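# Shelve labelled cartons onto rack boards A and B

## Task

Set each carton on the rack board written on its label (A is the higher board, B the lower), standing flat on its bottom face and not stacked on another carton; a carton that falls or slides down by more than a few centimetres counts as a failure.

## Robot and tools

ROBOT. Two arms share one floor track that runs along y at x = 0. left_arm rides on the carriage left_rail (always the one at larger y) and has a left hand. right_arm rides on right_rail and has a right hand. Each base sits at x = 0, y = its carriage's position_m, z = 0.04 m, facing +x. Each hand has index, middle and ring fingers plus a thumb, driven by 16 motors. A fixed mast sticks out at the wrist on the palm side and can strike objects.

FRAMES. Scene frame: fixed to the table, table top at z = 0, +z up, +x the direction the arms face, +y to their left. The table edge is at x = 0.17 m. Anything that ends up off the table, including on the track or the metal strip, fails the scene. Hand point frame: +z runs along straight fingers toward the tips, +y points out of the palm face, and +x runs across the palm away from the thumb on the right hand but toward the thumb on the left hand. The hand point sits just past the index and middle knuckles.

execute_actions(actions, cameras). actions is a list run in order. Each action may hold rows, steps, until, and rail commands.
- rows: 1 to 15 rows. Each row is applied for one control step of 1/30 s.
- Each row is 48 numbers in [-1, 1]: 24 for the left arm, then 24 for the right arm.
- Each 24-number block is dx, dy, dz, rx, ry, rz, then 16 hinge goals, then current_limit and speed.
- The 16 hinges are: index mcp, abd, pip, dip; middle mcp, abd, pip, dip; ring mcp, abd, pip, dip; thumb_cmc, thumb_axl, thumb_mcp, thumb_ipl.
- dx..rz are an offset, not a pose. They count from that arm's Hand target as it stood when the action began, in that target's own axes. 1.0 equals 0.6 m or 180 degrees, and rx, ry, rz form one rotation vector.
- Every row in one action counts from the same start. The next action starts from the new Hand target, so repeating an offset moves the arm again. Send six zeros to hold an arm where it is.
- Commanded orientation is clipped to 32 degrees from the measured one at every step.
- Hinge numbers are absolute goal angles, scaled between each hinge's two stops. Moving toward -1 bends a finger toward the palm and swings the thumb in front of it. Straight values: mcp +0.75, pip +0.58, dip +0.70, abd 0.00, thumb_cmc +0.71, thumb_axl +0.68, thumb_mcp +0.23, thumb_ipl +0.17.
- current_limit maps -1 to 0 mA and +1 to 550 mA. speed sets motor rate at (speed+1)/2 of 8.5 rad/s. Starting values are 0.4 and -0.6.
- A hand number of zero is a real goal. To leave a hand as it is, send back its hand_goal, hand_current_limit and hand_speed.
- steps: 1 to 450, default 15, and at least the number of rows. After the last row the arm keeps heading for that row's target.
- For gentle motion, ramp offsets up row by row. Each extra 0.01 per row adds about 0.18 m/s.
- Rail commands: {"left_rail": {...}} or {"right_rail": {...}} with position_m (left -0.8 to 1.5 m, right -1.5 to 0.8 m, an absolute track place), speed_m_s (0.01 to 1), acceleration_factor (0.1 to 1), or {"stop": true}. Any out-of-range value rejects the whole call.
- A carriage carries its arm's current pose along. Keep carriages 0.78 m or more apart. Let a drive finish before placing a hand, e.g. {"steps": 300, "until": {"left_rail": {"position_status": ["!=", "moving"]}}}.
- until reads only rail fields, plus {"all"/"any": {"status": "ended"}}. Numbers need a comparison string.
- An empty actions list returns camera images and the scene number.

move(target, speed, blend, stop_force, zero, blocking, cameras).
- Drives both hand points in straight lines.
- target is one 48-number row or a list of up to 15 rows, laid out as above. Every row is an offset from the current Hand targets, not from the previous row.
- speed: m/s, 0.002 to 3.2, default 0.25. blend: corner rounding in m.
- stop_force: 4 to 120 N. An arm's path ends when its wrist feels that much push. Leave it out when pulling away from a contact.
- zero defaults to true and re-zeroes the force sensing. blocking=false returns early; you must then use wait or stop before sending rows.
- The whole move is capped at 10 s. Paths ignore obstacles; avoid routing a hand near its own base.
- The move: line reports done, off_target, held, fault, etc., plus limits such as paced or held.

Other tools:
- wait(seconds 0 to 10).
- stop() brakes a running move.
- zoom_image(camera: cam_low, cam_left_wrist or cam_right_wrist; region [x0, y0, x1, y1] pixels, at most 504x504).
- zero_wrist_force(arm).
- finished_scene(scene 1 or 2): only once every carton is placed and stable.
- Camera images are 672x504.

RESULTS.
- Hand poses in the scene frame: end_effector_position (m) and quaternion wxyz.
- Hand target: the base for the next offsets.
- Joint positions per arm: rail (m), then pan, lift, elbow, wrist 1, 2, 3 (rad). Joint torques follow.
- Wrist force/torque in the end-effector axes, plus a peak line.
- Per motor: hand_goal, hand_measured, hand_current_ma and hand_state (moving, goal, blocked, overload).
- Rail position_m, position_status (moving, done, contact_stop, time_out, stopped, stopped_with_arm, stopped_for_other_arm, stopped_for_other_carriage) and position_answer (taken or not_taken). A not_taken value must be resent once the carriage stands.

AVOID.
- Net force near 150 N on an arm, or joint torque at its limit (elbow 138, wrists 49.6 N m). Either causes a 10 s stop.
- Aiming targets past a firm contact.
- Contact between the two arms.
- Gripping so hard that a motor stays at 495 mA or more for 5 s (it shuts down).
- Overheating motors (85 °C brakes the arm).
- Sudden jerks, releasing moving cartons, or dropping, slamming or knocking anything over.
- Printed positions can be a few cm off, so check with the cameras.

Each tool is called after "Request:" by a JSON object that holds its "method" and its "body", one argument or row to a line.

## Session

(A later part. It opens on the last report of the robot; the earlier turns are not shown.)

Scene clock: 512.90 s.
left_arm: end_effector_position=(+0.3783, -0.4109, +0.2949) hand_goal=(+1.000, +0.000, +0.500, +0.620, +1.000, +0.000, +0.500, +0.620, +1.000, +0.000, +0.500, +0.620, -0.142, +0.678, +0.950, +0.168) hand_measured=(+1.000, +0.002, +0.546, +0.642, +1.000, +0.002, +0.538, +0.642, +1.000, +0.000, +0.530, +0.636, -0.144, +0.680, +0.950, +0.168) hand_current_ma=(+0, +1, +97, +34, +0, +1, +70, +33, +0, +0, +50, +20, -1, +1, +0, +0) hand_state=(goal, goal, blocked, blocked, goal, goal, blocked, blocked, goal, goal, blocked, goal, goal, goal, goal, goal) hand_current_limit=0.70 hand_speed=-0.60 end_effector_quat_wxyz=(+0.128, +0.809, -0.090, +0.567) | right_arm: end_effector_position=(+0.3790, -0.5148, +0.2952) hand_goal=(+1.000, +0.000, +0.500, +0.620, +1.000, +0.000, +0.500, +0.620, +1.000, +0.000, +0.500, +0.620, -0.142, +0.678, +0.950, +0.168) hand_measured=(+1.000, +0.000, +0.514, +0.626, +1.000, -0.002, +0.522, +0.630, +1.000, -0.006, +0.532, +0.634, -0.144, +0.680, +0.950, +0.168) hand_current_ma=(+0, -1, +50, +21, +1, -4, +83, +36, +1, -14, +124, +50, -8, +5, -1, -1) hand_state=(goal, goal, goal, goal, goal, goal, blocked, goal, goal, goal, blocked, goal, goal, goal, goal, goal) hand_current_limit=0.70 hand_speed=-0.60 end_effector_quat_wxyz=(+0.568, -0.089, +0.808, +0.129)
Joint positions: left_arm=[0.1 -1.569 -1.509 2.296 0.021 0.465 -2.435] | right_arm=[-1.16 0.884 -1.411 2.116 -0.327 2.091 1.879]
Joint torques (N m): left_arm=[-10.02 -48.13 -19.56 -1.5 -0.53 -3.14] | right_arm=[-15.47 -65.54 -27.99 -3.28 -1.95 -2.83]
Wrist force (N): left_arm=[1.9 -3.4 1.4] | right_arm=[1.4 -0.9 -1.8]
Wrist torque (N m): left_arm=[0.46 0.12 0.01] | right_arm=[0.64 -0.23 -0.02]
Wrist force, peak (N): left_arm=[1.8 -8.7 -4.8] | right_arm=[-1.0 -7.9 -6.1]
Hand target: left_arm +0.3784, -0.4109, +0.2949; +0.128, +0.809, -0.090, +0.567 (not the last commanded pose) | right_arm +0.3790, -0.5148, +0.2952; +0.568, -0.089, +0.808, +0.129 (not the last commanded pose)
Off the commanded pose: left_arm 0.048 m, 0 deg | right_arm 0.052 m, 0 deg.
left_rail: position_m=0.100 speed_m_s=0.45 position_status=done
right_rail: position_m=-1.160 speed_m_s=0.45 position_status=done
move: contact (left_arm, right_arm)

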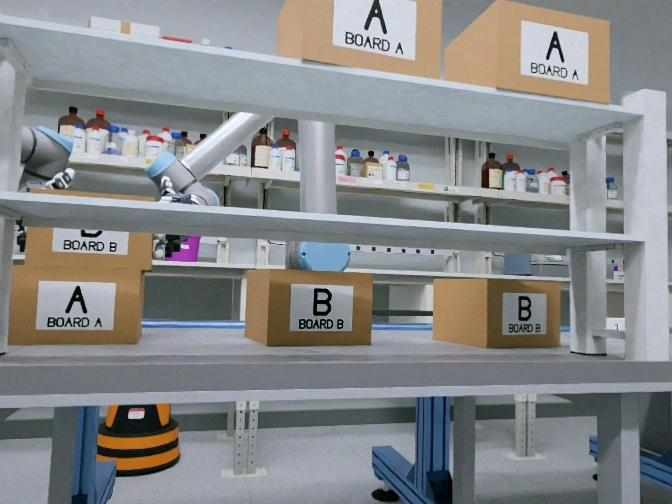

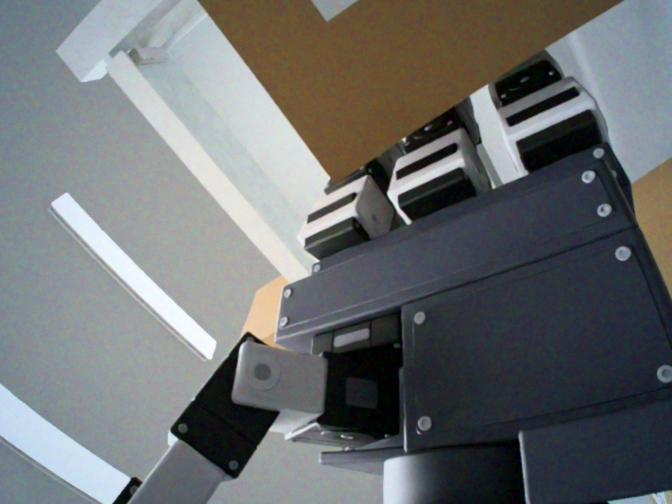

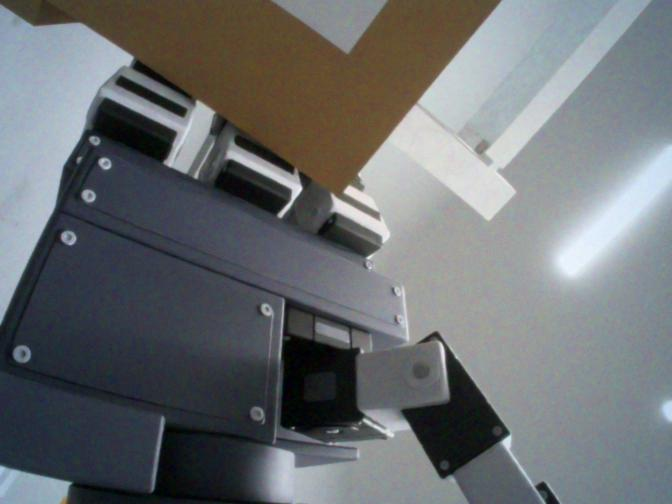

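Request:
{"method": "move", "body": {
  "target": [0,0.0317,0.0103,0,0,0,1,0,0.5,0.62,1,0,0.5,0.62,1,0,0.5,0.62,-0.143,0.678,0.95,0.168,0.7,-0.6,0,0.0317,0.0103,0,0,0,1,0,0.5,0.62,1,0,0.5,0.62,1,0,0.5,0.62,-0.143,0.678,0.95,0.168,0.7,-0.6],
  "speed": 0.006,
  "stop_force": 38,
  "cameras": ["cam_left_wrist","cam_right_wrist"]
}}

Scene clock: 517.63 s.
left_arm: end_effector_position=(+0.3784, -0.4183, +0.2949) hand_goal=(+1.000, +0.000, +0.500, +0.620, +1.000, +0.000, +0.500, +0.620, +1.000, +0.000, +0.500, +0.620, -0.142, +0.678, +0.950, +0.168) hand_measured=(+1.004, +0.008, +0.618, +0.676, +1.002, +0.008, +0.614, +0.678, +1.002, +0.006, +0.608, +0.670, -0.144, +0.680, +0.950, +0.168) hand_current_ma=(+3, +6, +367, +124, +1, +7, +348, +136, +1, +5, +323, +107, -1, +1, +0, +0) hand_state=(goal, goal, blocked, blocked, goal, goal, blocked, blocked, goal, goal, blocked, blocked, goal, goal, goal, goal) hand_current_limit=0.70 hand_speed=-0.60 end_effector_quat_wxyz=(+0.128, +0.809, -0.090, +0.567) | right_arm: end_effector_position=(+0.3790, -0.5079, +0.2952) hand_goal=(+1.000, +0.000, +0.500, +0.620, +1.000, +0.000, +0.500, +0.620, +1.000, +0.000, +0.500, +0.620, -0.142, +0.678, +0.950, +0.168) hand_measured=(+1.000, +0.000, +0.536, +0.634, +1.000, +0.000, +0.542, +0.638, +1.000, -0.004, +0.550, +0.642, -0.144, +0.680, +0.950, +0.168) hand_current_ma=(+1, +0, +142, +50, +2, -1, +166, +67, +2, -9, +205, +80, -8, +5, -1, -1) hand_state=(goal, goal, blocked, goal, goal, goal, blocked, goal, goal, goal, blocked, blocked, goal, goal, goal, goal) hand_current_limit=0.70 hand_speed=-0.60 end_effector_quat_wxyz=(+0.568, -0.089, +0.808, +0.129)
Joint positions: left_arm=[0.1 -1.569 -1.498 2.284 0.023 0.465 -2.435] | right_arm=[-1.16 0.893 -1.4 2.103 -0.323 2.099 1.883]
Joint torques (N m): left_arm=[-22.62 -44.22 -38.47 -7.91 10.45 -0.81] | right_arm=[-6.96 -61.19 -43.69 -8.69 -9.42 -2.56]
Wrist force (N): left_arm=[4.2 -38.1 -3.9] | right_arm=[-1.1 -32.0 -24.0]
Wrist torque (N m): left_arm=[3.85 0.14 0.21] | right_arm=[2.99 0.03 -0.74]
Wrist force, peak (N): left_arm=[5.6 -44.9 -7.7] | right_arm=[-3.7 -36.2 -29.1]
Hand target: left_arm +0.3784, -0.4183, +0.2949; +0.128, +0.809, -0.090, +0.567 (not the last commanded pose) | right_arm +0.3790, -0.5079, +0.2952; +0.568, -0.089, +0.808, +0.129 (not the last commanded pose)
Off the commanded pose: left_arm 0.013 m, 0 deg | right_arm 0.013 m, 0 deg.
left_rail: position_m=0.100 speed_m_s=0.45 position_status=done
right_rail: position_m=-1.160 speed_m_s=0.45 position_status=done
move: contact (left_arm, right_arm)
Images, in order (width x height): cam_left_wrist 672x504, cam_right_wrist 672x504.

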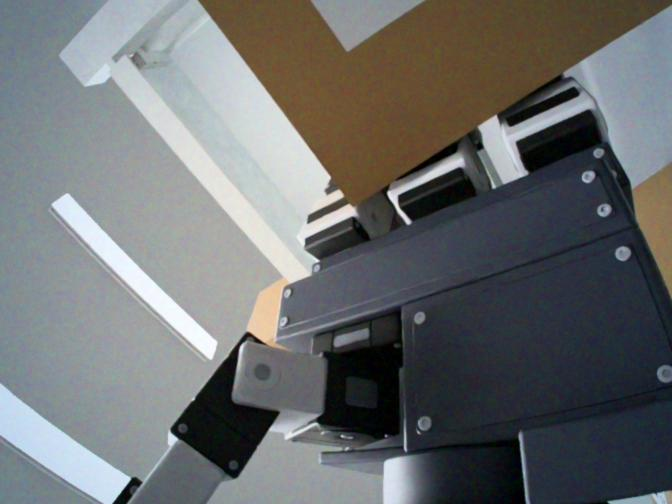

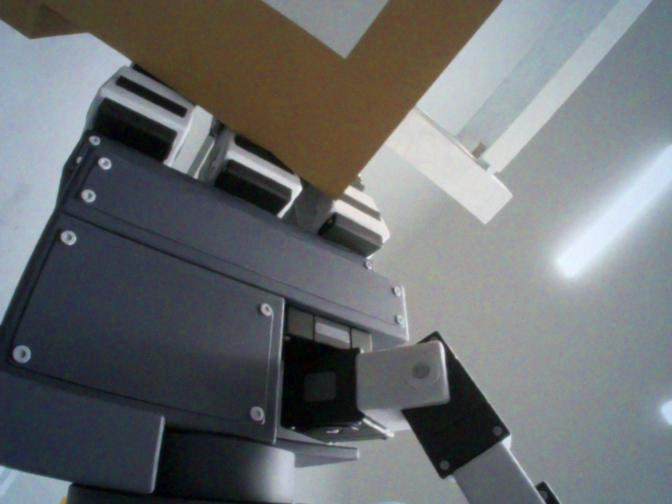

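Request:
{"method": "move", "body": {
  "target": [0,0.0159,0.0052,0,0,0,1,0,0.5,0.62,1,0,0.5,0.62,1,0,0.5,0.62,-0.143,0.678,0.95,0.168,0.7,-0.6,0,0.0159,0.0052,0,0,0,1,0,0.5,0.62,1,0,0.5,0.62,1,0,0.5,0.62,-0.143,0.678,0.95,0.168,0.7,-0.6],
  "speed": 0.005,
  "stop_force": 16
}}

Request:
{"method": "move", "body": {
  "target": [0.0313,0.0035,-0.0108,0,0,0,1,0,0.5,0.62,1,0,0.5,0.62,1,0,0.5,0.62,-0.143,0.678,0.95,0.168,0.7,-0.6,-0.0313,0.0035,-0.0108,0,0,0,1,0,0.5,0.62,1,0,0.5,0.62,1,0,0.5,0.62,-0.143,0.678,0.95,0.168,0.7,-0.6],
  "speed": 0.02,
  "cameras": ["all"]
}}

Scene clock: 523.57 s.
left_arm: end_effector_position=(+0.3784, -0.4188, +0.2949) hand_goal=(+1.000, +0.000, +0.500, +0.620, +1.000, +0.000, +0.500, +0.620, +1.000, +0.000, +0.500, +0.620, -0.142, +0.678, +0.950, +0.168) hand_measured=(+1.004, +0.008, +0.618, +0.676, +1.002, +0.008, +0.616, +0.678, +1.002, +0.006, +0.610, +0.670, -0.144, +0.680, +0.950, +0.168) hand_current_ma=(+4, +7, +367, +124, +1, +7, +354, +136, +1, +5, +332, +107, -1, +1, +0, +0) hand_state=(goal, goal, blocked, blocked, goal, goal, blocked, blocked, goal, goal, blocked, blocked, goal, goal, goal, goal) hand_current_limit=0.70 hand_speed=-0.60 end_effector_quat_wxyz=(+0.128, +0.809, -0.090, +0.567) | right_arm: end_effector_position=(+0.3791, -0.5073, +0.2952) hand_goal=(+1.000, +0.000, +0.500, +0.620, +1.000, +0.000, +0.500, +0.620, +1.000, +0.000, +0.500, +0.620, -0.142, +0.678, +0.950, +0.168) hand_measured=(+1.000, +0.000, +0.538, +0.634, +1.000, +0.000, +0.542, +0.638, +1.000, -0.004, +0.552, +0.642, -0.144, +0.680, +0.950, +0.168) hand_current_ma=(+1, +0, +149, +53, +2, +0, +173, +69, +2, -9, +210, +80, -8, +5, -1, -1) hand_state=(goal, goal, blocked, goal, goal, goal, blocked, goal, goal, goal, blocked, blocked, goal, goal, goal, goal) hand_current_limit=0.70 hand_speed=-0.60 end_effector_quat_wxyz=(+0.569, -0.089, +0.808, +0.128)
Joint positions: left_arm=[0.1 -1.569 -1.497 2.283 0.023 0.465 -2.435] | right_arm=[-1.16 0.894 -1.399 2.102 -0.322 2.1 1.883]
Joint torques (N m): left_arm=[-32.31 -48.03 -46.37 -6.34 10.39 3.12] | right_arm=[-2.11 -58.82 -51.22 -11.51 -13.33 -2.56]
Wrist force (N): left_arm=[5.2 -52.7 -5.8] | right_arm=[-2.8 -46.9 -35.9]
Wrist torque (N m): left_arm=[4.53 0.33 0.04] | right_arm=[3.94 0.29 -1.22]
Wrist force, peak (N): left_arm=[7.6 -59.2 -9.5] | right_arm=[-5.3 -50.7 -41.1]
Hand target: left_arm +0.3784, -0.4188, +0.2949; +0.128, +0.809, -0.090, +0.567 (not the last commanded pose) | right_arm +0.3791, -0.5073, +0.2952; +0.569, -0.089, +0.808, +0.128 (not the last commanded pose)
Off the commanded pose: left_arm 0.010 m, 0 deg | right_arm 0.010 m, 0 deg.
left_rail: position_m=0.100 speed_m_s=0.45 position_status=done
right_rail: position_m=-1.160 speed_m_s=0.45 position_status=done
move: contact (left_arm, right_arm)

Scene clock: 525.00 s.
left_arm: end_effector_position=(+0.3784, -0.4188, +0.3147) hand_goal=(+1.000, +0.000, +0.500, +0.620, +1.000, +0.000, +0.500, +0.620, +1.000, +0.000, +0.500, +0.620, -0.142, +0.678, +0.950, +0.168) hand_measured=(+1.004, -0.010, +0.618, +0.676, +1.002, -0.008, +0.616, +0.678, +1.002, -0.010, +0.610, +0.670, -0.144, +0.680, +0.950, +0.168) hand_current_ma=(+3, -8, +367, +124, +1, -7, +354, +136, +1, -9, +332, +107, -1, +1, +0, +0) hand_state=(goal, goal, blocked, blocked, goal, goal, blocked, blocked, goal, goal, blocked, blocked, goal, goal, goal, goal) hand_current_limit=0.70 hand_speed=-0.60 end_effector_quat_wxyz=(+0.128, +0.809, -0.090, +0.567) | right_arm: end_effector_position=(+0.3790, -0.5074, +0.3150) hand_goal=(+1.000, +0.000, +0.500, +0.620, +1.000, +0.000, +0.500, +0.620, +1.000, +0.000, +0.500, +0.620, -0.142, +0.678, +0.950, +0.168) hand_measured=(+1.000, -0.014, +0.538, +0.638, +1.000, -0.016, +0.544, +0.640, +1.000, -0.018, +0.552, +0.642, -0.144, +0.680, +0.950, +0.168) hand_current_ma=(+1, -45, +153, +70, +2, -52, +178, +72, +2, -55, +215, +82, -8, +5, -1, -1) hand_state=(goal, goal, blocked, goal, goal, goal, blocked, goal, goal, goal, blocked, blocked, goal, goal, goal, goal) hand_current_limit=0.70 hand_speed=-0.60 end_effector_quat_wxyz=(+0.569, -0.089, +0.808, +0.128)
Joint positions: left_arm=[0.1 -1.569 -1.526 2.267 0.068 0.465 -2.434] | right_arm=[-1.16 0.894 -1.423 2.086 -0.283 2.1 1.883]
Joint torques (N m): left_arm=[-26.21 -42.08 -65.68 -1.93 9.09 -1.01] | right_arm=[16.32 -71 -71.76 -8.52 -7 -1.22]
Wrist force (N): left_arm=[-2.4 -48.8 -0.1] | right_arm=[11.6 -42.4 -23.7]
Wrist torque (N m): left_arm=[3.66 -0.49 -0.65] | right_arm=[3.07 0.57 0.07]
Wrist force, peak (N): left_arm=[5.8 -52.4 -5.5] | right_arm=[-2.6 -46.8 -36.0]
Hand target: left_arm +0.3784, -0.4188, +0.3149; +0.128, +0.809, -0.090, +0.567 | right_arm +0.3790, -0.5074, +0.3152; +0.569, -0.089, +0.808, +0.128
Off the commanded pose: left_arm 0.000 m, 0 deg | right_arm 0.000 m, 0 deg.
left_rail: position_m=0.100 speed_m_s=0.45 position_status=done
right_rail: position_m=-1.160 speed_m_s=0.45 position_status=done
move: done

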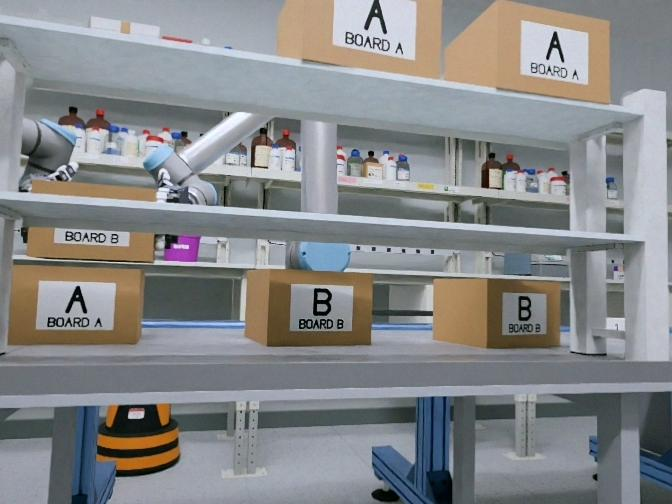

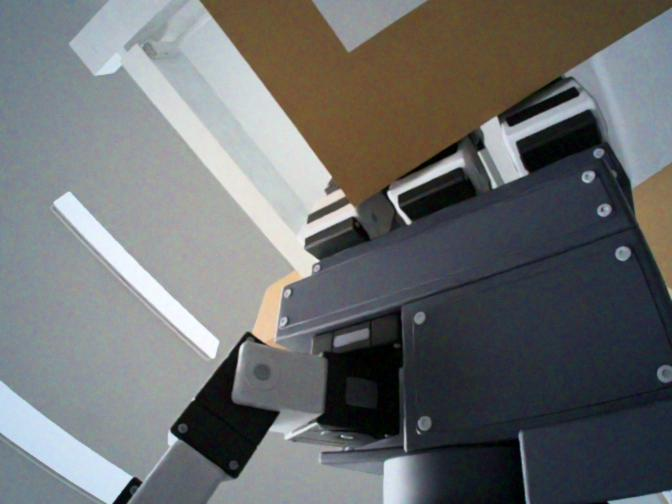

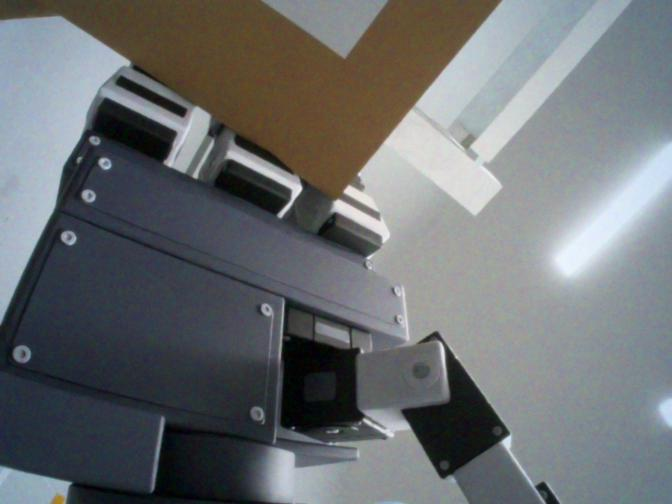

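Request:
{"method": "move", "body": {
  "target": [
    [0.13625,0.01533,-0.04717,0,0,0,1,0,0.5,0.62,1,0,0.5,0.62,1,0,0.5,0.62,-0.143,0.678,0.95,0.168,0.7,-0.6,-0.13625,0.01533,-0.04717,0,0,0,1,0,0.5,0.62,1,0,0.5,0.62,1,0,0.5,0.62,-0.143,0.678,0.95,0.168,0.7,-0.6]
  ],
  "speed": 0.05
}}

Request:
{"method": "move", "body": {
  "target": [
    [0,-0.19513,-0.0634,0,0,0,1,0,0.5,0.62,1,0,0.5,0.62,1,0,0.5,0.62,-0.143,0.678,0.95,0.168,0.7,-0.6,0,0.19513,0.0634,0,0,0,1,0,0.5,0.62,1,0,0.5,0.62,1,0,0.5,0.62,-0.143,0.678,0.95,0.168,0.7,-0.6]
  ],
  "speed": 0.05,
  "cameras": ["all"]
}}

Scene clock: 538.90 s.
left_arm: end_effector_position=(+0.3783, -0.4189, +0.4017) hand_goal=(+1.000, +0.000, +0.500, +0.620, +1.000, +0.000, +0.500, +0.620, +1.000, +0.000, +0.500, +0.620, -0.142, +0.678, +0.950, +0.168) hand_measured=(+1.004, -0.010, +0.618, +0.676, +1.002, -0.008, +0.616, +0.678, +1.002, -0.010, +0.610, +0.670, -0.144, +0.680, +0.950, +0.168) hand_current_ma=(+3, -8, +367, +124, +1, -7, +354, +136, +1, -9, +332, +107, -1, +1, +0, +0) hand_state=(goal, goal, blocked, blocked, goal, goal, blocked, blocked, goal, goal, blocked, blocked, goal, goal, goal, goal) hand_current_limit=0.70 hand_speed=-0.60 end_effector_quat_wxyz=(+0.128, +0.809, -0.090, +0.567) | right_arm: end_effector_position=(+0.3786, -0.5076, +0.4020) hand_goal=(+1.000, +0.000, +0.500, +0.620, +1.000, +0.000, +0.500, +0.620, +1.000, +0.000, +0.500, +0.620, -0.142, +0.678, +0.950, +0.168) hand_measured=(+1.000, -0.014, +0.538, +0.640, +1.000, -0.016, +0.544, +0.640, +1.000, -0.018, +0.552, +0.642, -0.144, +0.680, +0.950, +0.168) hand_current_ma=(+1, -45, +155, +71, +2, -52, +181, +73, +2, -56, +218, +83, -8, +5, -1, -1) hand_state=(goal, goal, blocked, goal, goal, goal, blocked, goal, goal, goal, blocked, blocked, goal, goal, goal, goal) hand_current_limit=0.70 hand_speed=-0.60 end_effector_quat_wxyz=(+0.569, -0.089, +0.808, +0.128)
Joint positions: left_arm=[0.1 -1.57 -1.634 2.183 0.26 0.464 -2.435] | right_arm=[-1.16 0.894 -1.511 2.004 -0.112 2.1 1.883]
Joint torques (N m): left_arm=[-40.8 -38.06 -64.79 -2.23 4.7 -2.13] | right_arm=[31.52 -63.23 -72.22 -8.38 -6.81 2.92]
Wrist force (N): left_arm=[-3.4 -47.3 0.7] | right_arm=[12.2 -40.9 -23.3]
Wrist torque (N m): left_arm=[3.61 -0.43 -0.53] | right_arm=[3.01 0.51 0.12]
Wrist force, peak (N): left_arm=[-2.8 -49.4 -0.1] | right_arm=[11.9 -43.3 -24.0]
Hand target: left_arm +0.3783, -0.4189, +0.4018; +0.128, +0.809, -0.090, +0.567 | right_arm +0.3786, -0.5076, +0.4022; +0.569, -0.089, +0.808, +0.128
Off the commanded pose: left_arm 0.000 m, 0 deg | right_arm 0.000 m, 0 deg.
left_rail: position_m=0.100 speed_m_s=0.45 position_status=done
right_rail: position_m=-1.160 speed_m_s=0.45 position_status=done
move: done

Scene clock: 541.90 s.
left_arm: end_effector_position=(+0.3782, -0.2960, +0.4019) hand_goal=(+1.000, +0.000, +0.500, +0.620, +1.000, +0.000, +0.500, +0.620, +1.000, +0.000, +0.500, +0.620, -0.142, +0.678, +0.950, +0.168) hand_measured=(+1.004, -0.010, +0.618, +0.676, +1.002, -0.008, +0.616, +0.678, +1.002, -0.010, +0.610, +0.670, -0.144, +0.680, +0.950, +0.168) hand_current_ma=(+3, -8, +367, +124, +1, -7, +354, +136, +1, -9, +332, +107, -1, +1, +0, +0) hand_state=(goal, goal, blocked, blocked, goal, goal, blocked, blocked, goal, goal, blocked, blocked, goal, goal, goal, goal) hand_current_limit=0.70 hand_speed=-0.60 end_effector_quat_wxyz=(+0.128, +0.809, -0.090, +0.567) | right_arm: end_effector_position=(+0.3788, -0.3847, +0.4025) hand_goal=(+1.000, +0.000, +0.500, +0.620, +1.000, +0.000, +0.500, +0.620, +1.000, +0.000, +0.500, +0.620, -0.142, +0.678, +0.950, +0.168) hand_measured=(+1.000, -0.016, +0.540, +0.640, +1.000, -0.016, +0.546, +0.640, +1.000, -0.018, +0.552, +0.642, -0.144, +0.680, +0.950, +0.168) hand_current_ma=(+1, -47, +158, +72, +2, -53, +183, +73, +2, -57, +218, +83, -8, +5, -1, -1) hand_state=(goal, goal, blocked, goal, goal, goal, blocked, goal, goal, goal, blocked, blocked, goal, goal, goal, goal) hand_current_limit=0.70 hand_speed=-0.60 end_effector_quat_wxyz=(+0.569, -0.089, +0.808, +0.128)
Joint positions: left_arm=[0.1 -1.569 -1.862 2.36 0.31 0.464 -2.435] | right_arm=[-1.16 1.021 -1.316 1.775 -0.045 2.217 1.942]
Joint torques (N m): left_arm=[-41.29 -21.05 -51.13 -3.16 5.25 -1.46] | right_arm=[28.19 -42.9 -71.42 -8.38 -6.05 3.15]
Wrist force (N): left_arm=[-2.8 -50.6 1.5] | right_arm=[12.3 -43.2 -25.1]
Wrist torque (N m): left_arm=[3.69 -0.59 -0.42] | right_arm=[2.72 0.43 0.12]
Wrist force, peak (N): left_arm=[-2.5 -51.3 0.3] | right_arm=[12.5 -44.2 -24.4]
Hand target: left_arm +0.3781, -0.2958, +0.4019; +0.128, +0.809, -0.090, +0.567 | right_arm +0.3788, -0.3845, +0.4025; +0.569, -0.089, +0.808, +0.128
Off the commanded pose: left_arm 0.000 m, 0 deg | right_arm 0.000 m, 0 deg.
left_rail: position_m=0.100 speed_m_s=0.45 position_status=done
right_rail: position_m=-1.160 speed_m_s=0.45 position_status=done
move: done

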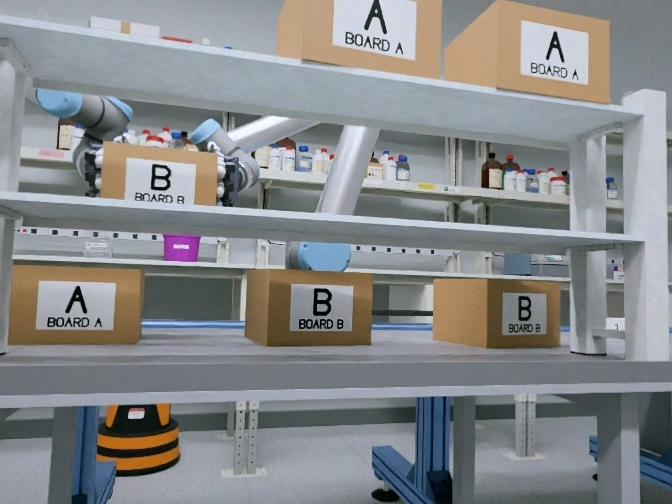

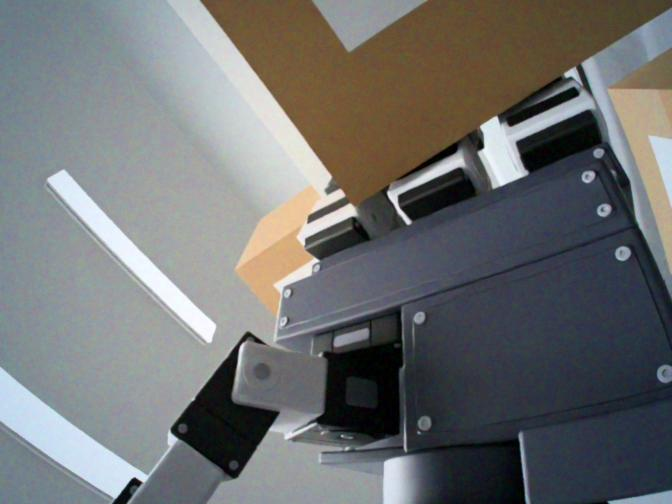

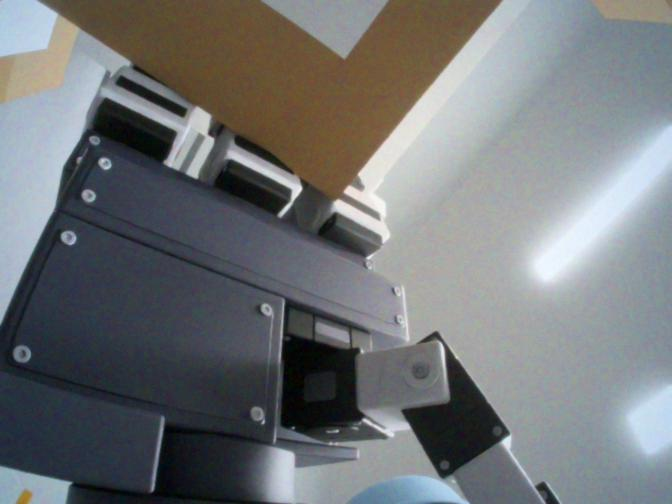

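Request:
{"method": "move", "body": {
  "target": [
    [0.17186,-0.1421,0.44007,0,0,0,1,0,0.5,0.62,1,0,0.5,0.62,1,0,0.5,0.62,-0.143,0.678,0.95,0.168,0.7,-0.6,-0.17186,-0.1421,0.44007,0,0,0,1,0,0.5,0.62,1,0,0.5,0.62,1,0,0.5,0.62,-0.143,0.678,0.95,0.168,0.7,-0.6]
  ],
  "speed": 0.045,
  "stop_force": 20,
  "cameras": ["all"]
}}

Scene clock: 555.50 s.
left_arm: end_effector_position=(+0.6741, -0.2960, +0.4043) hand_goal=(+1.000, +0.000, +0.500, +0.620, +1.000, +0.000, +0.500, +0.620, +1.000, +0.000, +0.500, +0.620, -0.142, +0.678, +0.950, +0.168) hand_measured=(+1.004, -0.020, +0.618, +0.676, +1.002, -0.022, +0.616, +0.678, +1.002, -0.024, +0.610, +0.670, -0.144, +0.680, +0.950, +0.168) hand_current_ma=(+2, -25, +367, +124, +1, -26, +354, +136, +1, -29, +332, +107, -1, +1, +0, +0) hand_state=(goal, blocked, blocked, blocked, goal, blocked, blocked, blocked, goal, blocked, blocked, blocked, goal, goal, goal, goal) hand_current_limit=0.70 hand_speed=-0.60 end_effector_quat_wxyz=(+0.128, +0.809, -0.090, +0.567) | right_arm: end_effector_position=(+0.6748, -0.3845, +0.4058) hand_goal=(+1.000, +0.000, +0.500, +0.620, +1.000, +0.000, +0.500, +0.620, +1.000, +0.000, +0.500, +0.620, -0.142, +0.678, +0.950, +0.168) hand_measured=(+1.000, -0.016, +0.540, +0.640, +1.000, -0.028, +0.546, +0.640, +1.000, -0.024, +0.554, +0.644, -0.144, +0.680, +0.950, +0.168) hand_current_ma=(+1, -54, +158, +72, +2, -94, +183, +78, +2, -81, +220, +89, -8, +5, -1, -1) hand_state=(goal, goal, blocked, goal, goal, blocked, blocked, blocked, goal, blocked, blocked, blocked, goal, goal, goal, goal) hand_current_limit=0.70 hand_speed=-0.60 end_effector_quat_wxyz=(+0.569, -0.089, +0.808, +0.128)
Joint positions: left_arm=[0.1 -0.807 -1.513 1.998 -0.117 1.123 -1.847] | right_arm=[-1.16 0.694 -1.123 1.491 -0.021 1.914 1.805]
Joint torques (N m): left_arm=[-19.83 -25.38 -58.85 -9.48 13.89 5.26] | right_arm=[6.05 -67.27 -67.52 -6.85 -10.12 -2.99]
Wrist force (N): left_arm=[-2.7 -37.6 0.2] | right_arm=[11.9 -32.8 -16.3]
Wrist torque (N m): left_arm=[2.98 -0.48 -0.69] | right_arm=[2.46 0.48 0.37]
Wrist force, peak (N): left_arm=[-3.6 -51.2 1.8] | right_arm=[11.9 -43.6 -25.6]
Hand target: left_arm +0.6741, -0.2960, +0.4043; +0.128, +0.809, -0.090, +0.567 | right_arm +0.6748, -0.3845, +0.4058; +0.569, -0.089, +0.808, +0.128
Off the commanded pose: left_arm 0.000 m, 0 deg | right_arm 0.000 m, 0 deg.
left_rail: position_m=0.100 speed_m_s=0.45 position_status=done
right_rail: position_m=-1.160 speed_m_s=0.45 position_status=done
move: done

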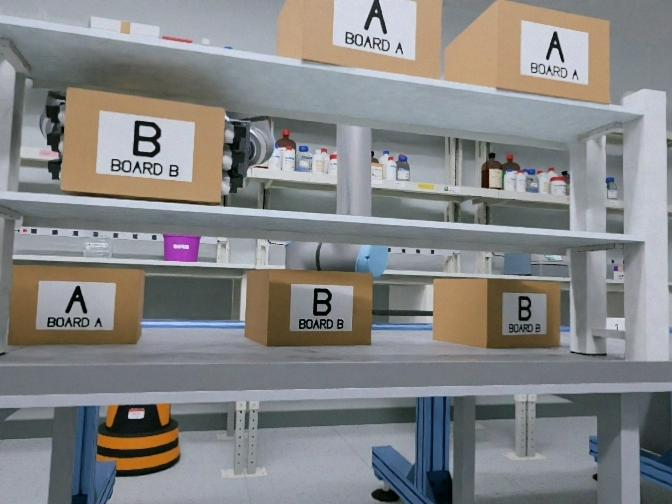

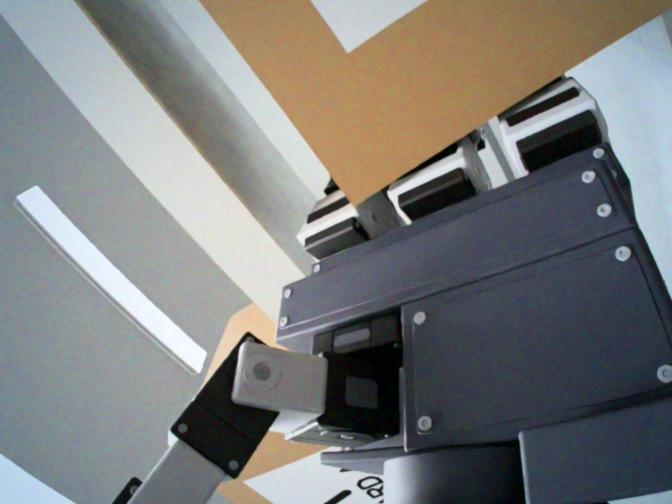

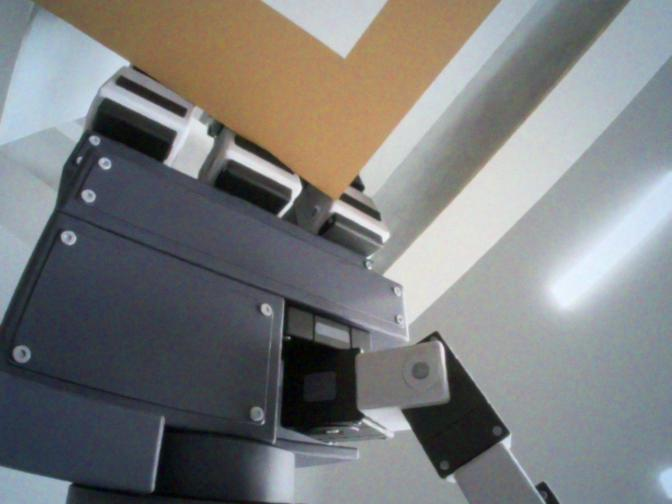

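Request:
{"method": "move", "body": {
  "target": [
    [-0.07048,-0.00793,0.0244,0,0,0,1,0,0.5,0.62,1,0,0.5,0.62,1,0,0.5,0.62,-0.143,0.678,0.95,0.168,0.7,-0.6,0.07048,-0.00793,0.0244,0,0,0,1,0,0.5,0.62,1,0,0.5,0.62,1,0,0.5,0.62,-0.143,0.678,0.95,0.168,0.7,-0.6]
  ],
  "speed": 0.015,
  "stop_force": 9
}}

Request:
{"method": "move", "body": {
  "target": [
    [-0.00626,-0.0007,0.00217,0,0,0,1,0,0.5,0.62,1,0,0.5,0.62,1,0,0.5,0.62,-0.143,0.678,0.95,0.168,0.7,-0.6,0.00626,-0.0007,0.00217,0,0,0,1,0,0.5,0.62,1,0,0.5,0.62,1,0,0.5,0.62,-0.143,0.678,0.95,0.168,0.7,-0.6]
  ],
  "speed": 0.01,
  "stop_force": 20,
  "cameras": ["cam_low"]
}}

Request:
{"method": "zoom_image", "body": {
  "camera": "cam_low",
  "region": [20, 80, 280, 240]
}}

Scene clock: 564.67 s.
left_arm: end_effector_position=(+0.6742, -0.2960, +0.3898) hand_goal=(+1.000, +0.000, +0.500, +0.620, +1.000, +0.000, +0.500, +0.620, +1.000, +0.000, +0.500, +0.620, -0.142, +0.678, +0.950, +0.168) hand_measured=(+1.004, -0.016, +0.618, +0.676, +1.002, -0.016, +0.616, +0.678, +1.002, -0.018, +0.610, +0.670, -0.144, +0.680, +0.950, +0.168) hand_current_ma=(+2, -16, +367, +124, +1, -16, +354, +136, +1, -20, +332, +107, -1, +1, +0, +0) hand_state=(goal, goal, blocked, blocked, goal, goal, blocked, blocked, goal, goal, blocked, blocked, goal, goal, goal, goal) hand_current_limit=0.70 hand_speed=-0.60 end_effector_quat_wxyz=(+0.128, +0.809, -0.090, +0.567) | right_arm: end_effector_position=(+0.6749, -0.3844, +0.3901) hand_goal=(+1.000, +0.000, +0.500, +0.620, +1.000, +0.000, +0.500, +0.620, +1.000, +0.000, +0.500, +0.620, -0.142, +0.678, +0.950, +0.168) hand_measured=(+1.000, -0.010, +0.540, +0.640, +1.000, -0.020, +0.546, +0.642, +1.000, -0.018, +0.554, +0.644, -0.144, +0.680, +0.950, +0.168) hand_current_ma=(+1, -29, +158, +72, +2, -68, +183, +80, +2, -54, +221, +92, -8, +5, -1, -1) hand_state=(goal, goal, blocked, goal, goal, blocked, blocked, blocked, goal, goal, blocked, blocked, goal, goal, goal, goal) hand_current_limit=0.70 hand_speed=-0.60 end_effector_quat_wxyz=(+0.569, -0.089, +0.808, +0.128)
Joint positions: left_arm=[0.1 -0.807 -1.5 2.013 -0.145 1.123 -1.847] | right_arm=[-1.16 0.694 -1.113 1.506 -0.046 1.914 1.805]
Joint torques (N m): left_arm=[-24.85 -62.26 -59.72 -3.34 13.04 4.8] | right_arm=[7.12 -98.92 -64.08 -5.63 -9.63 -2.55]
Wrist force (N): left_arm=[-4.2 -37.8 1.6] | right_arm=[8.4 -31.9 -17.3]
Wrist torque (N m): left_arm=[2.97 -0.28 -0.59] | right_arm=[2.31 0.13 0.23]
Wrist force, peak (N): left_arm=[-2.1 -39.9 0.3] | right_arm=[5.2 -33.7 -25.5]
Hand target: left_arm +0.6741, -0.2960, +0.3898; +0.128, +0.809, -0.090, +0.567 (not the last commanded pose) | right_arm +0.6749, -0.3844, +0.3901; +0.569, -0.089, +0.808, +0.128 (not the last commanded pose)
Off the commanded pose: left_arm 0.031 m, 0 deg | right_arm 0.029 m, 0 deg.
left_rail: position_m=0.100 speed_m_s=0.45 position_status=done
right_rail: position_m=-1.160 speed_m_s=0.45 position_status=done
move: contact (left_arm, right_arm)

Scene clock: 566.43 s.
left_arm: end_effector_position=(+0.6742, -0.2960, +0.3876) hand_goal=(+1.000, +0.000, +0.500, +0.620, +1.000, +0.000, +0.500, +0.620, +1.000, +0.000, +0.500, +0.620, -0.142, +0.678, +0.950, +0.168) hand_measured=(+1.004, +0.002, +0.618, +0.676, +1.002, +0.002, +0.616, +0.678, +1.002, +0.000, +0.610, +0.670, -0.144, +0.680, +0.950, +0.168) hand_current_ma=(+2, +1, +367, +124, +1, +1, +354, +136, +1, +0, +332, +107, -1, +1, +0, +0) hand_state=(goal, goal, blocked, blocked, goal, goal, blocked, blocked, goal, goal, blocked, blocked, goal, goal, goal, goal) hand_current_limit=0.70 hand_speed=-0.60 end_effector_quat_wxyz=(+0.128, +0.809, -0.089, +0.567) | right_arm: end_effector_position=(+0.6749, -0.3844, +0.3884) hand_goal=(+1.000, +0.000, +0.500, +0.620, +1.000, +0.000, +0.500, +0.620, +1.000, +0.000, +0.500, +0.620, -0.142, +0.678, +0.950, +0.168) hand_measured=(+1.000, -0.002, +0.540, +0.640, +1.000, -0.014, +0.546, +0.642, +1.000, -0.010, +0.554, +0.644, -0.144, +0.680, +0.950, +0.168) hand_current_ma=(+1, -5, +158, +72, +2, -41, +183, +80, +2, -28, +221, +92, -8, +5, -1, -1) hand_state=(goal, goal, blocked, goal, goal, goal, blocked, blocked, goal, goal, blocked, blocked, goal, goal, goal, goal) hand_current_limit=0.70 hand_speed=-0.60 end_effector_quat_wxyz=(+0.569, -0.089, +0.808, +0.129)
Joint positions: left_arm=[0.1 -0.807 -1.498 2.015 -0.15 1.123 -1.847] | right_arm=[-1.16 0.694 -1.112 1.508 -0.049 1.914 1.805]
Joint torques (N m): left_arm=[-23.56 -53.48 -55.21 -2.7 12.23 4.39] | right_arm=[15.54 -85.18 -54.27 -3.49 -9.59 -2.18]
Wrist force (N): left_arm=[3.9 -36.9 -12.7] | right_arm=[-5.3 -33.0 -21.3]
Wrist torque (N m): left_arm=[4.21 0.18 0.02] | right_arm=[2.87 0.26 -0.80]
Wrist force, peak (N): left_arm=[9.9 -37.7 -19.3] | right_arm=[-7.1 -34.6 -31.4]
Hand target: left_arm +0.6742, -0.2960, +0.3877; +0.128, +0.809, -0.089, +0.567 (not the last commanded pose) | right_arm +0.6749, -0.3844, +0.3884; +0.569, -0.089, +0.808, +0.129 (not the last commanded pose)
Off the commanded pose: left_arm 0.002 m, 0 deg | right_arm 0.002 m, 0 deg.
left_rail: position_m=0.100 speed_m_s=0.45 position_status=done
right_rail: position_m=-1.160 speed_m_s=0.45 position_status=done
move: contact (left_arm, right_arm)
Images, in order (width x height): cam_low 672x504.

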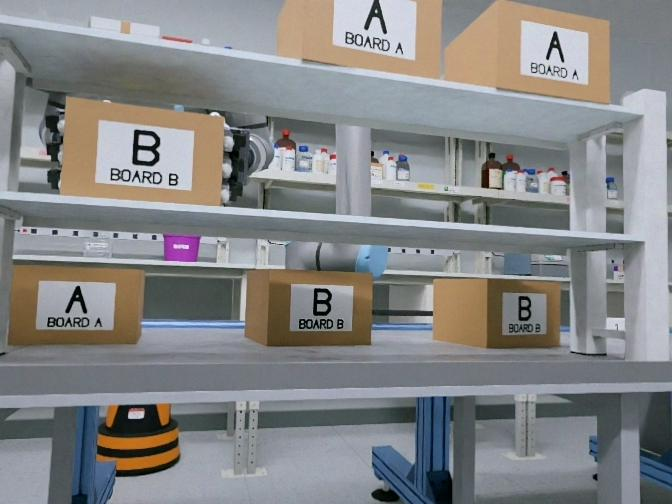

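Scaled by 1.938.

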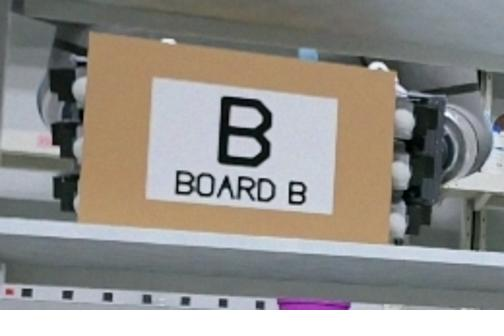

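Request:
{"method": "move", "body": {
  "target": [
    [0,-0.04755,-0.01545,0,0,0,1,0,0.5,0.62,1,0,0.5,0.62,1,0,0.5,0.62,-0.143,0.678,0.95,0.168,0.7,-0.6,0,-0.04755,-0.01545,0,0,0,1,0,0.5,0.62,1,0,0.5,0.62,1,0,0.5,0.62,-0.143,0.678,0.95,0.168,0.7,-0.6]
  ],
  "speed": 0.03
}}

Request:
{"method": "move", "body": {
  "target": [
    [-0.1337,0.1135,-0.3493,0,0,0,1,0,0.5,0.62,1,0,0.5,0.62,1,0,0.5,0.62,-0.143,0.678,0.95,0.168,0.7,-0.6,0.1334,0.1133,-0.3487,0,0,0,1,0,0.5,0.62,1,0,0.5,0.62,1,0,0.5,0.62,-0.143,0.678,0.95,0.168,0.7,-0.6]
  ],
  "speed": 0.1,
  "cameras": ["all"]
}}

Scene clock: 571.27 s.
left_arm: end_effector_position=(+0.6741, -0.2662, +0.3877) hand_goal=(+1.000, +0.000, +0.500, +0.620, +1.000, +0.000, +0.500, +0.620, +1.000, +0.000, +0.500, +0.620, -0.142, +0.678, +0.950, +0.168) hand_measured=(+1.000, -0.002, +0.502, +0.622, +1.000, -0.002, +0.502, +0.624, +1.000, -0.004, +0.502, +0.622, -0.144, +0.680, +0.950, +0.168) hand_current_ma=(+0, +0, +1, +1, +0, +0, +2, +2, +0, -2, +2, +2, -1, +1, +0, +0) hand_state=(goal, goal, goal, goal, goal, goal, goal, goal, goal, goal, goal, goal, goal, goal, goal, goal) hand_current_limit=0.70 hand_speed=-0.60 end_effector_quat_wxyz=(+0.128, +0.809, -0.089, +0.567) | right_arm: end_effector_position=(+0.6749, -0.4141, +0.3883) hand_goal=(+1.000, +0.000, +0.500, +0.620, +1.000, +0.000, +0.500, +0.620, +1.000, +0.000, +0.500, +0.620, -0.142, +0.678, +0.950, +0.168) hand_measured=(+1.000, -0.002, +0.502, +0.622, +1.000, -0.010, +0.502, +0.622, +1.000, -0.010, +0.504, +0.624, -0.144, +0.680, +0.950, +0.168) hand_current_ma=(+0, -6, +9, +9, +0, -33, +7, +8, +0, -28, +9, +10, -8, +5, -1, -1) hand_state=(goal, goal, goal, goal, goal, goal, goal, goal, goal, goal, goal, goal, goal, goal, goal, goal) hand_current_limit=0.70 hand_speed=-0.60 end_effector_quat_wxyz=(+0.569, -0.089, +0.808, +0.129)
Joint positions: left_arm=[0.1 -0.764 -1.521 2.04 -0.158 1.163 -1.83] | right_arm=[-1.16 0.663 -1.149 1.563 -0.071 1.884 1.794]
Joint torques (N m): left_arm=[9.69 -58.05 -26.81 -3.67 1.92 3.41] | right_arm=[-16.34 -91.24 -32.58 -2.76 -1.55 -2.55]
Wrist force (N): left_arm=[0.6 0.0 1.3] | right_arm=[0.6 1.6 0.9]
Wrist torque (N m): left_arm=[0.08 0.04 -0.13] | right_arm=[0.17 -0.27 0.18]
Wrist force, peak (N): left_arm=[3.4 -37.6 -12.8] | right_arm=[-4.9 -33.5 -21.7]
Hand target: left_arm +0.6741, -0.2660, +0.3877; +0.128, +0.809, -0.089, +0.567 | right_arm +0.6749, -0.4144, +0.3883; +0.569, -0.089, +0.808, +0.129
Off the commanded pose: left_arm 0.000 m, 0 deg | right_arm 0.000 m, 0 deg.
left_rail: position_m=0.100 speed_m_s=0.45 position_status=done
right_rail: position_m=-1.160 speed_m_s=0.45 position_status=done
move: done

Scene clock: 574.40 s.
left_arm: end_effector_position=(+0.4397, -0.2662, +0.3872) hand_goal=(+1.000, +0.000, +0.500, +0.620, +1.000, +0.000, +0.500, +0.620, +1.000, +0.000, +0.500, +0.620, -0.142, +0.678, +0.950, +0.168) hand_measured=(+1.000, -0.002, +0.502, +0.622, +1.000, -0.002, +0.502, +0.624, +1.000, -0.004, +0.502, +0.622, -0.144, +0.680, +0.950, +0.168) hand_current_ma=(+0, +0, +1, +1, +0, +0, +2, +2, +0, -2, +2, +2, -1, +1, +0, +0) hand_state=(goal, goal, goal, goal, goal, goal, goal, goal, goal, goal, goal, goal, goal, goal, goal, goal) hand_current_limit=0.70 hand_speed=-0.60 end_effector_quat_wxyz=(+0.128, +0.809, -0.090, +0.567) | right_arm: end_effector_position=(+0.4408, -0.4140, +0.3872) hand_goal=(+1.000, +0.000, +0.500, +0.620, +1.000, +0.000, +0.500, +0.620, +1.000, +0.000, +0.500, +0.620, -0.142, +0.678, +0.950, +0.168) hand_measured=(+1.000, -0.002, +0.502, +0.622, +1.000, -0.010, +0.502, +0.622, +1.000, -0.010, +0.504, +0.624, -0.144, +0.680, +0.950, +0.168) hand_current_ma=(+0, -6, +9, +9, +0, -32, +7, +8, +0, -28, +9, +10, -8, +5, -1, -1) hand_state=(goal, goal, goal, goal, goal, goal, goal, goal, goal, goal, goal, goal, goal, goal, goal, goal) hand_current_limit=0.70 hand_speed=-0.60 end_effector_quat_wxyz=(+0.569, -0.089, +0.808, +0.129)
Joint positions: left_arm=[0.1 -1.31 -1.868 2.355 0.063 0.668 -2.13] | right_arm=[-1.16 0.911 -1.322 1.81 -0.104 2.116 1.89]
Joint torques (N m): left_arm=[-14.35 -27.09 -25.44 3.97 -4.76 -2.77] | right_arm=[16.55 -78.58 -31.51 1.7 3.02 3.45]
Wrist force (N): left_arm=[0.5 -0.2 1.2] | right_arm=[1.3 1.2 0.3]
Wrist torque (N m): left_arm=[0.03 0.02 0.02] | right_arm=[0.14 -0.30 -0.02]
Wrist force, peak (N): left_arm=[0.4 0.6 2.0] | right_arm=[1.2 1.8 1.3]
Hand target: left_arm +0.4396, -0.2662, +0.3872; +0.128, +0.809, -0.089, +0.567 | right_arm +0.4408, -0.4140, +0.3872; +0.569, -0.089, +0.808, +0.129
Off the commanded pose: left_arm 0.000 m, 0 deg | right_arm 0.000 m, 0 deg.
left_rail: position_m=0.100 speed_m_s=0.45 position_status=done
right_rail: position_m=-1.160 speed_m_s=0.45 position_status=done
move: done

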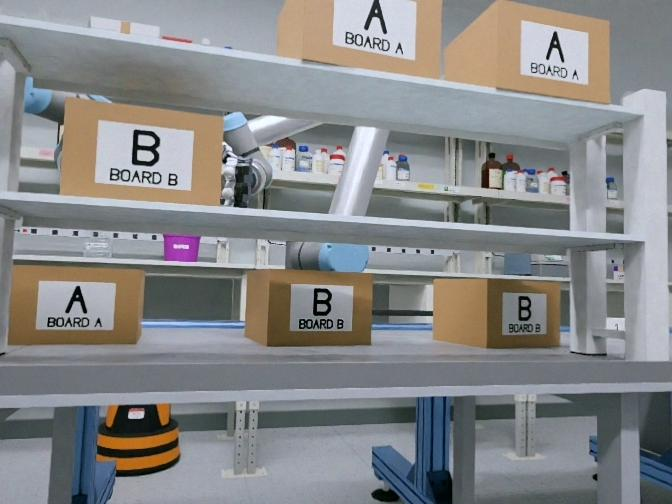

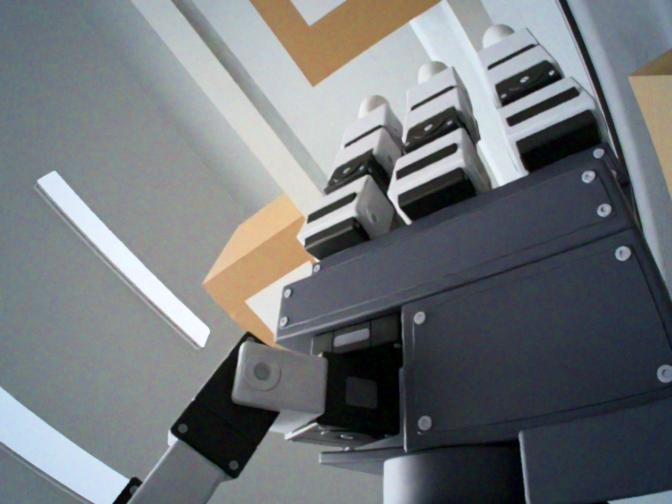

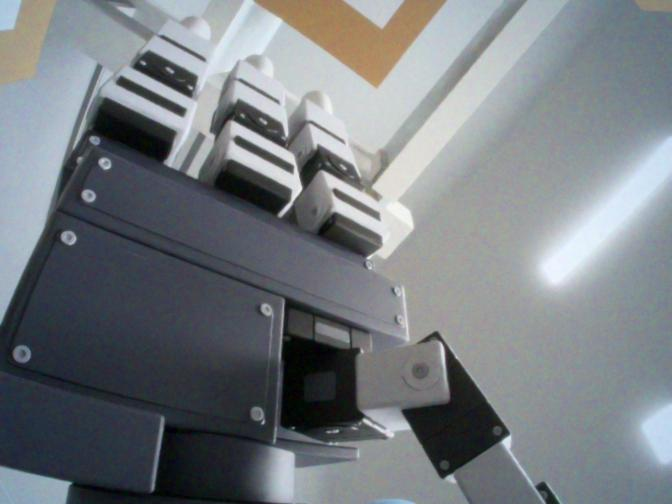

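Request:
{"method": "move", "body": {
  "target": [
    [0,0,0,0,0,0,1,0,0.5,0.62,1,0,0.5,0.62,1,0,0.5,0.62,-0.143,0.678,0.95,0.168,0.7,-0.6,-0.04698,-0.31174,-0.11927,0,0,0,1,0,0.5,0.62,1,0,0.5,0.62,1,0,0.5,0.62,-0.143,0.678,0.95,0.168,0.7,-0.6],
    [-0.07582,0.21782,0.11919,0,0.1057,0.0343,1,0,0.5,0.62,1,0,0.5,0.62,1,0,0.5,0.62,-0.143,0.678,0.95,0.168,0.7,-0.6,-0.04698,-0.31174,-0.11927,0,0,0,1,0,0.5,0.62,1,0,0.5,0.62,1,0,0.5,0.62,-0.143,0.678,0.95,0.168,0.7,-0.6]
  ],
  "speed": 0.12,
  "cameras": ["all"]
}}

Scene clock: 588.23 s.
left_arm: end_effector_position=(+0.4503, -0.4126, +0.3350) hand_goal=(+1.000, +0.000, +0.500, +0.620, +1.000, +0.000, +0.500, +0.620, +1.000, +0.000, +0.500, +0.620, -0.142, +0.678, +0.950, +0.168) hand_measured=(+1.000, -0.002, +0.502, +0.622, +1.000, -0.002, +0.502, +0.624, +1.000, -0.004, +0.502, +0.622, -0.144, +0.680, +0.950, +0.168) hand_current_ma=(+0, +0, +1, +1, +0, -1, +2, +2, +0, -2, +2, +2, -2, +1, +0, +0) hand_state=(goal, goal, goal, goal, goal, goal, goal, goal, goal, goal, goal, goal, goal, goal, goal, goal) hand_current_limit=0.70 hand_speed=-0.60 end_effector_quat_wxyz=(+0.110, +0.698, -0.110, +0.699) | right_arm: end_effector_position=(+0.4403, -0.6141, +0.4166) hand_goal=(+1.000, +0.000, +0.500, +0.620, +1.000, +0.000, +0.500, +0.620, +1.000, +0.000, +0.500, +0.620, -0.142, +0.678, +0.950, +0.168) hand_measured=(+1.000, -0.002, +0.502, +0.622, +1.000, -0.010, +0.502, +0.622, +1.000, -0.010, +0.502, +0.624, -0.144, +0.680, +0.950, +0.168) hand_current_ma=(+0, -6, +9, +9, +0, -32, +7, +8, +0, -28, +9, +10, -8, +5, -1, -1) hand_state=(goal, goal, goal, goal, goal, goal, goal, goal, goal, goal, goal, goal, goal, goal, goal, goal) hand_current_limit=0.70 hand_speed=-0.60 end_effector_quat_wxyz=(+0.569, -0.089, +0.808, +0.129)
Joint positions: left_arm=[0.1 -1.39 -1.593 2.372 -0.781 0.493 -1.568] | right_arm=[-1.16 0.632 -1.655 2.114 -0.119 1.855 1.783]
Joint torques (N m): left_arm=[13.92 -10.02 -20.97 -4.33 2.62 4.15] | right_arm=[-16.24 -51.5 -32.76 1.38 -1.77 -2.57]
Wrist force (N): left_arm=[0.8 0.5 1.9] | right_arm=[0.9 1.3 0.8]
Wrist torque (N m): left_arm=[0.15 -0.08 -0.17] | right_arm=[0.25 -0.27 0.11]
Wrist force, peak (N): left_arm=[1.2 0.4 2.3] | right_arm=[1.8 2.2 0.1]
Hand target: left_arm +0.4503, -0.4126, +0.3350; +0.110, +0.698, -0.110, +0.699 | right_arm +0.4403, -0.6141, +0.4166; +0.569, -0.089, +0.808, +0.129
Off the commanded pose: left_arm 0.000 m, 0 deg | right_arm 0.000 m, 0 deg.
left_rail: position_m=0.100 speed_m_s=0.45 position_status=done
right_rail: position_m=-1.160 speed_m_s=0.45 position_status=done
move: done

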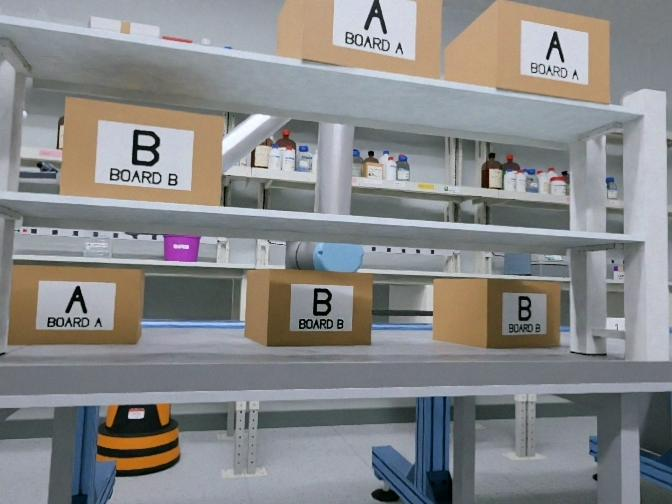

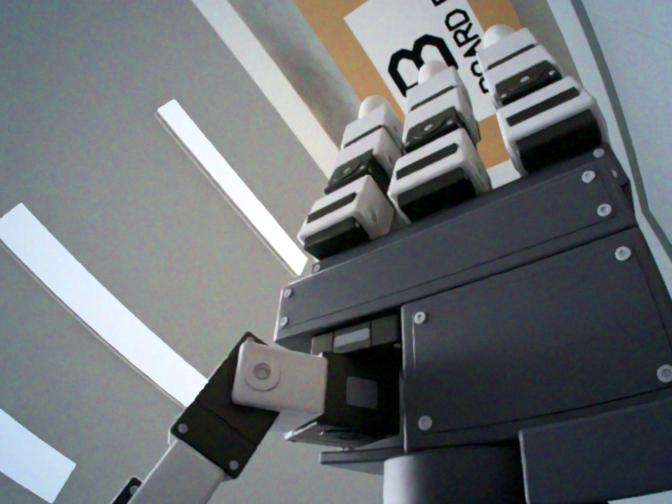

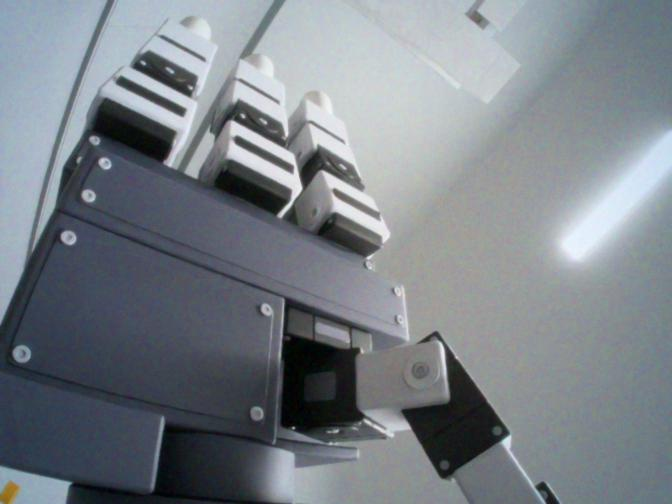

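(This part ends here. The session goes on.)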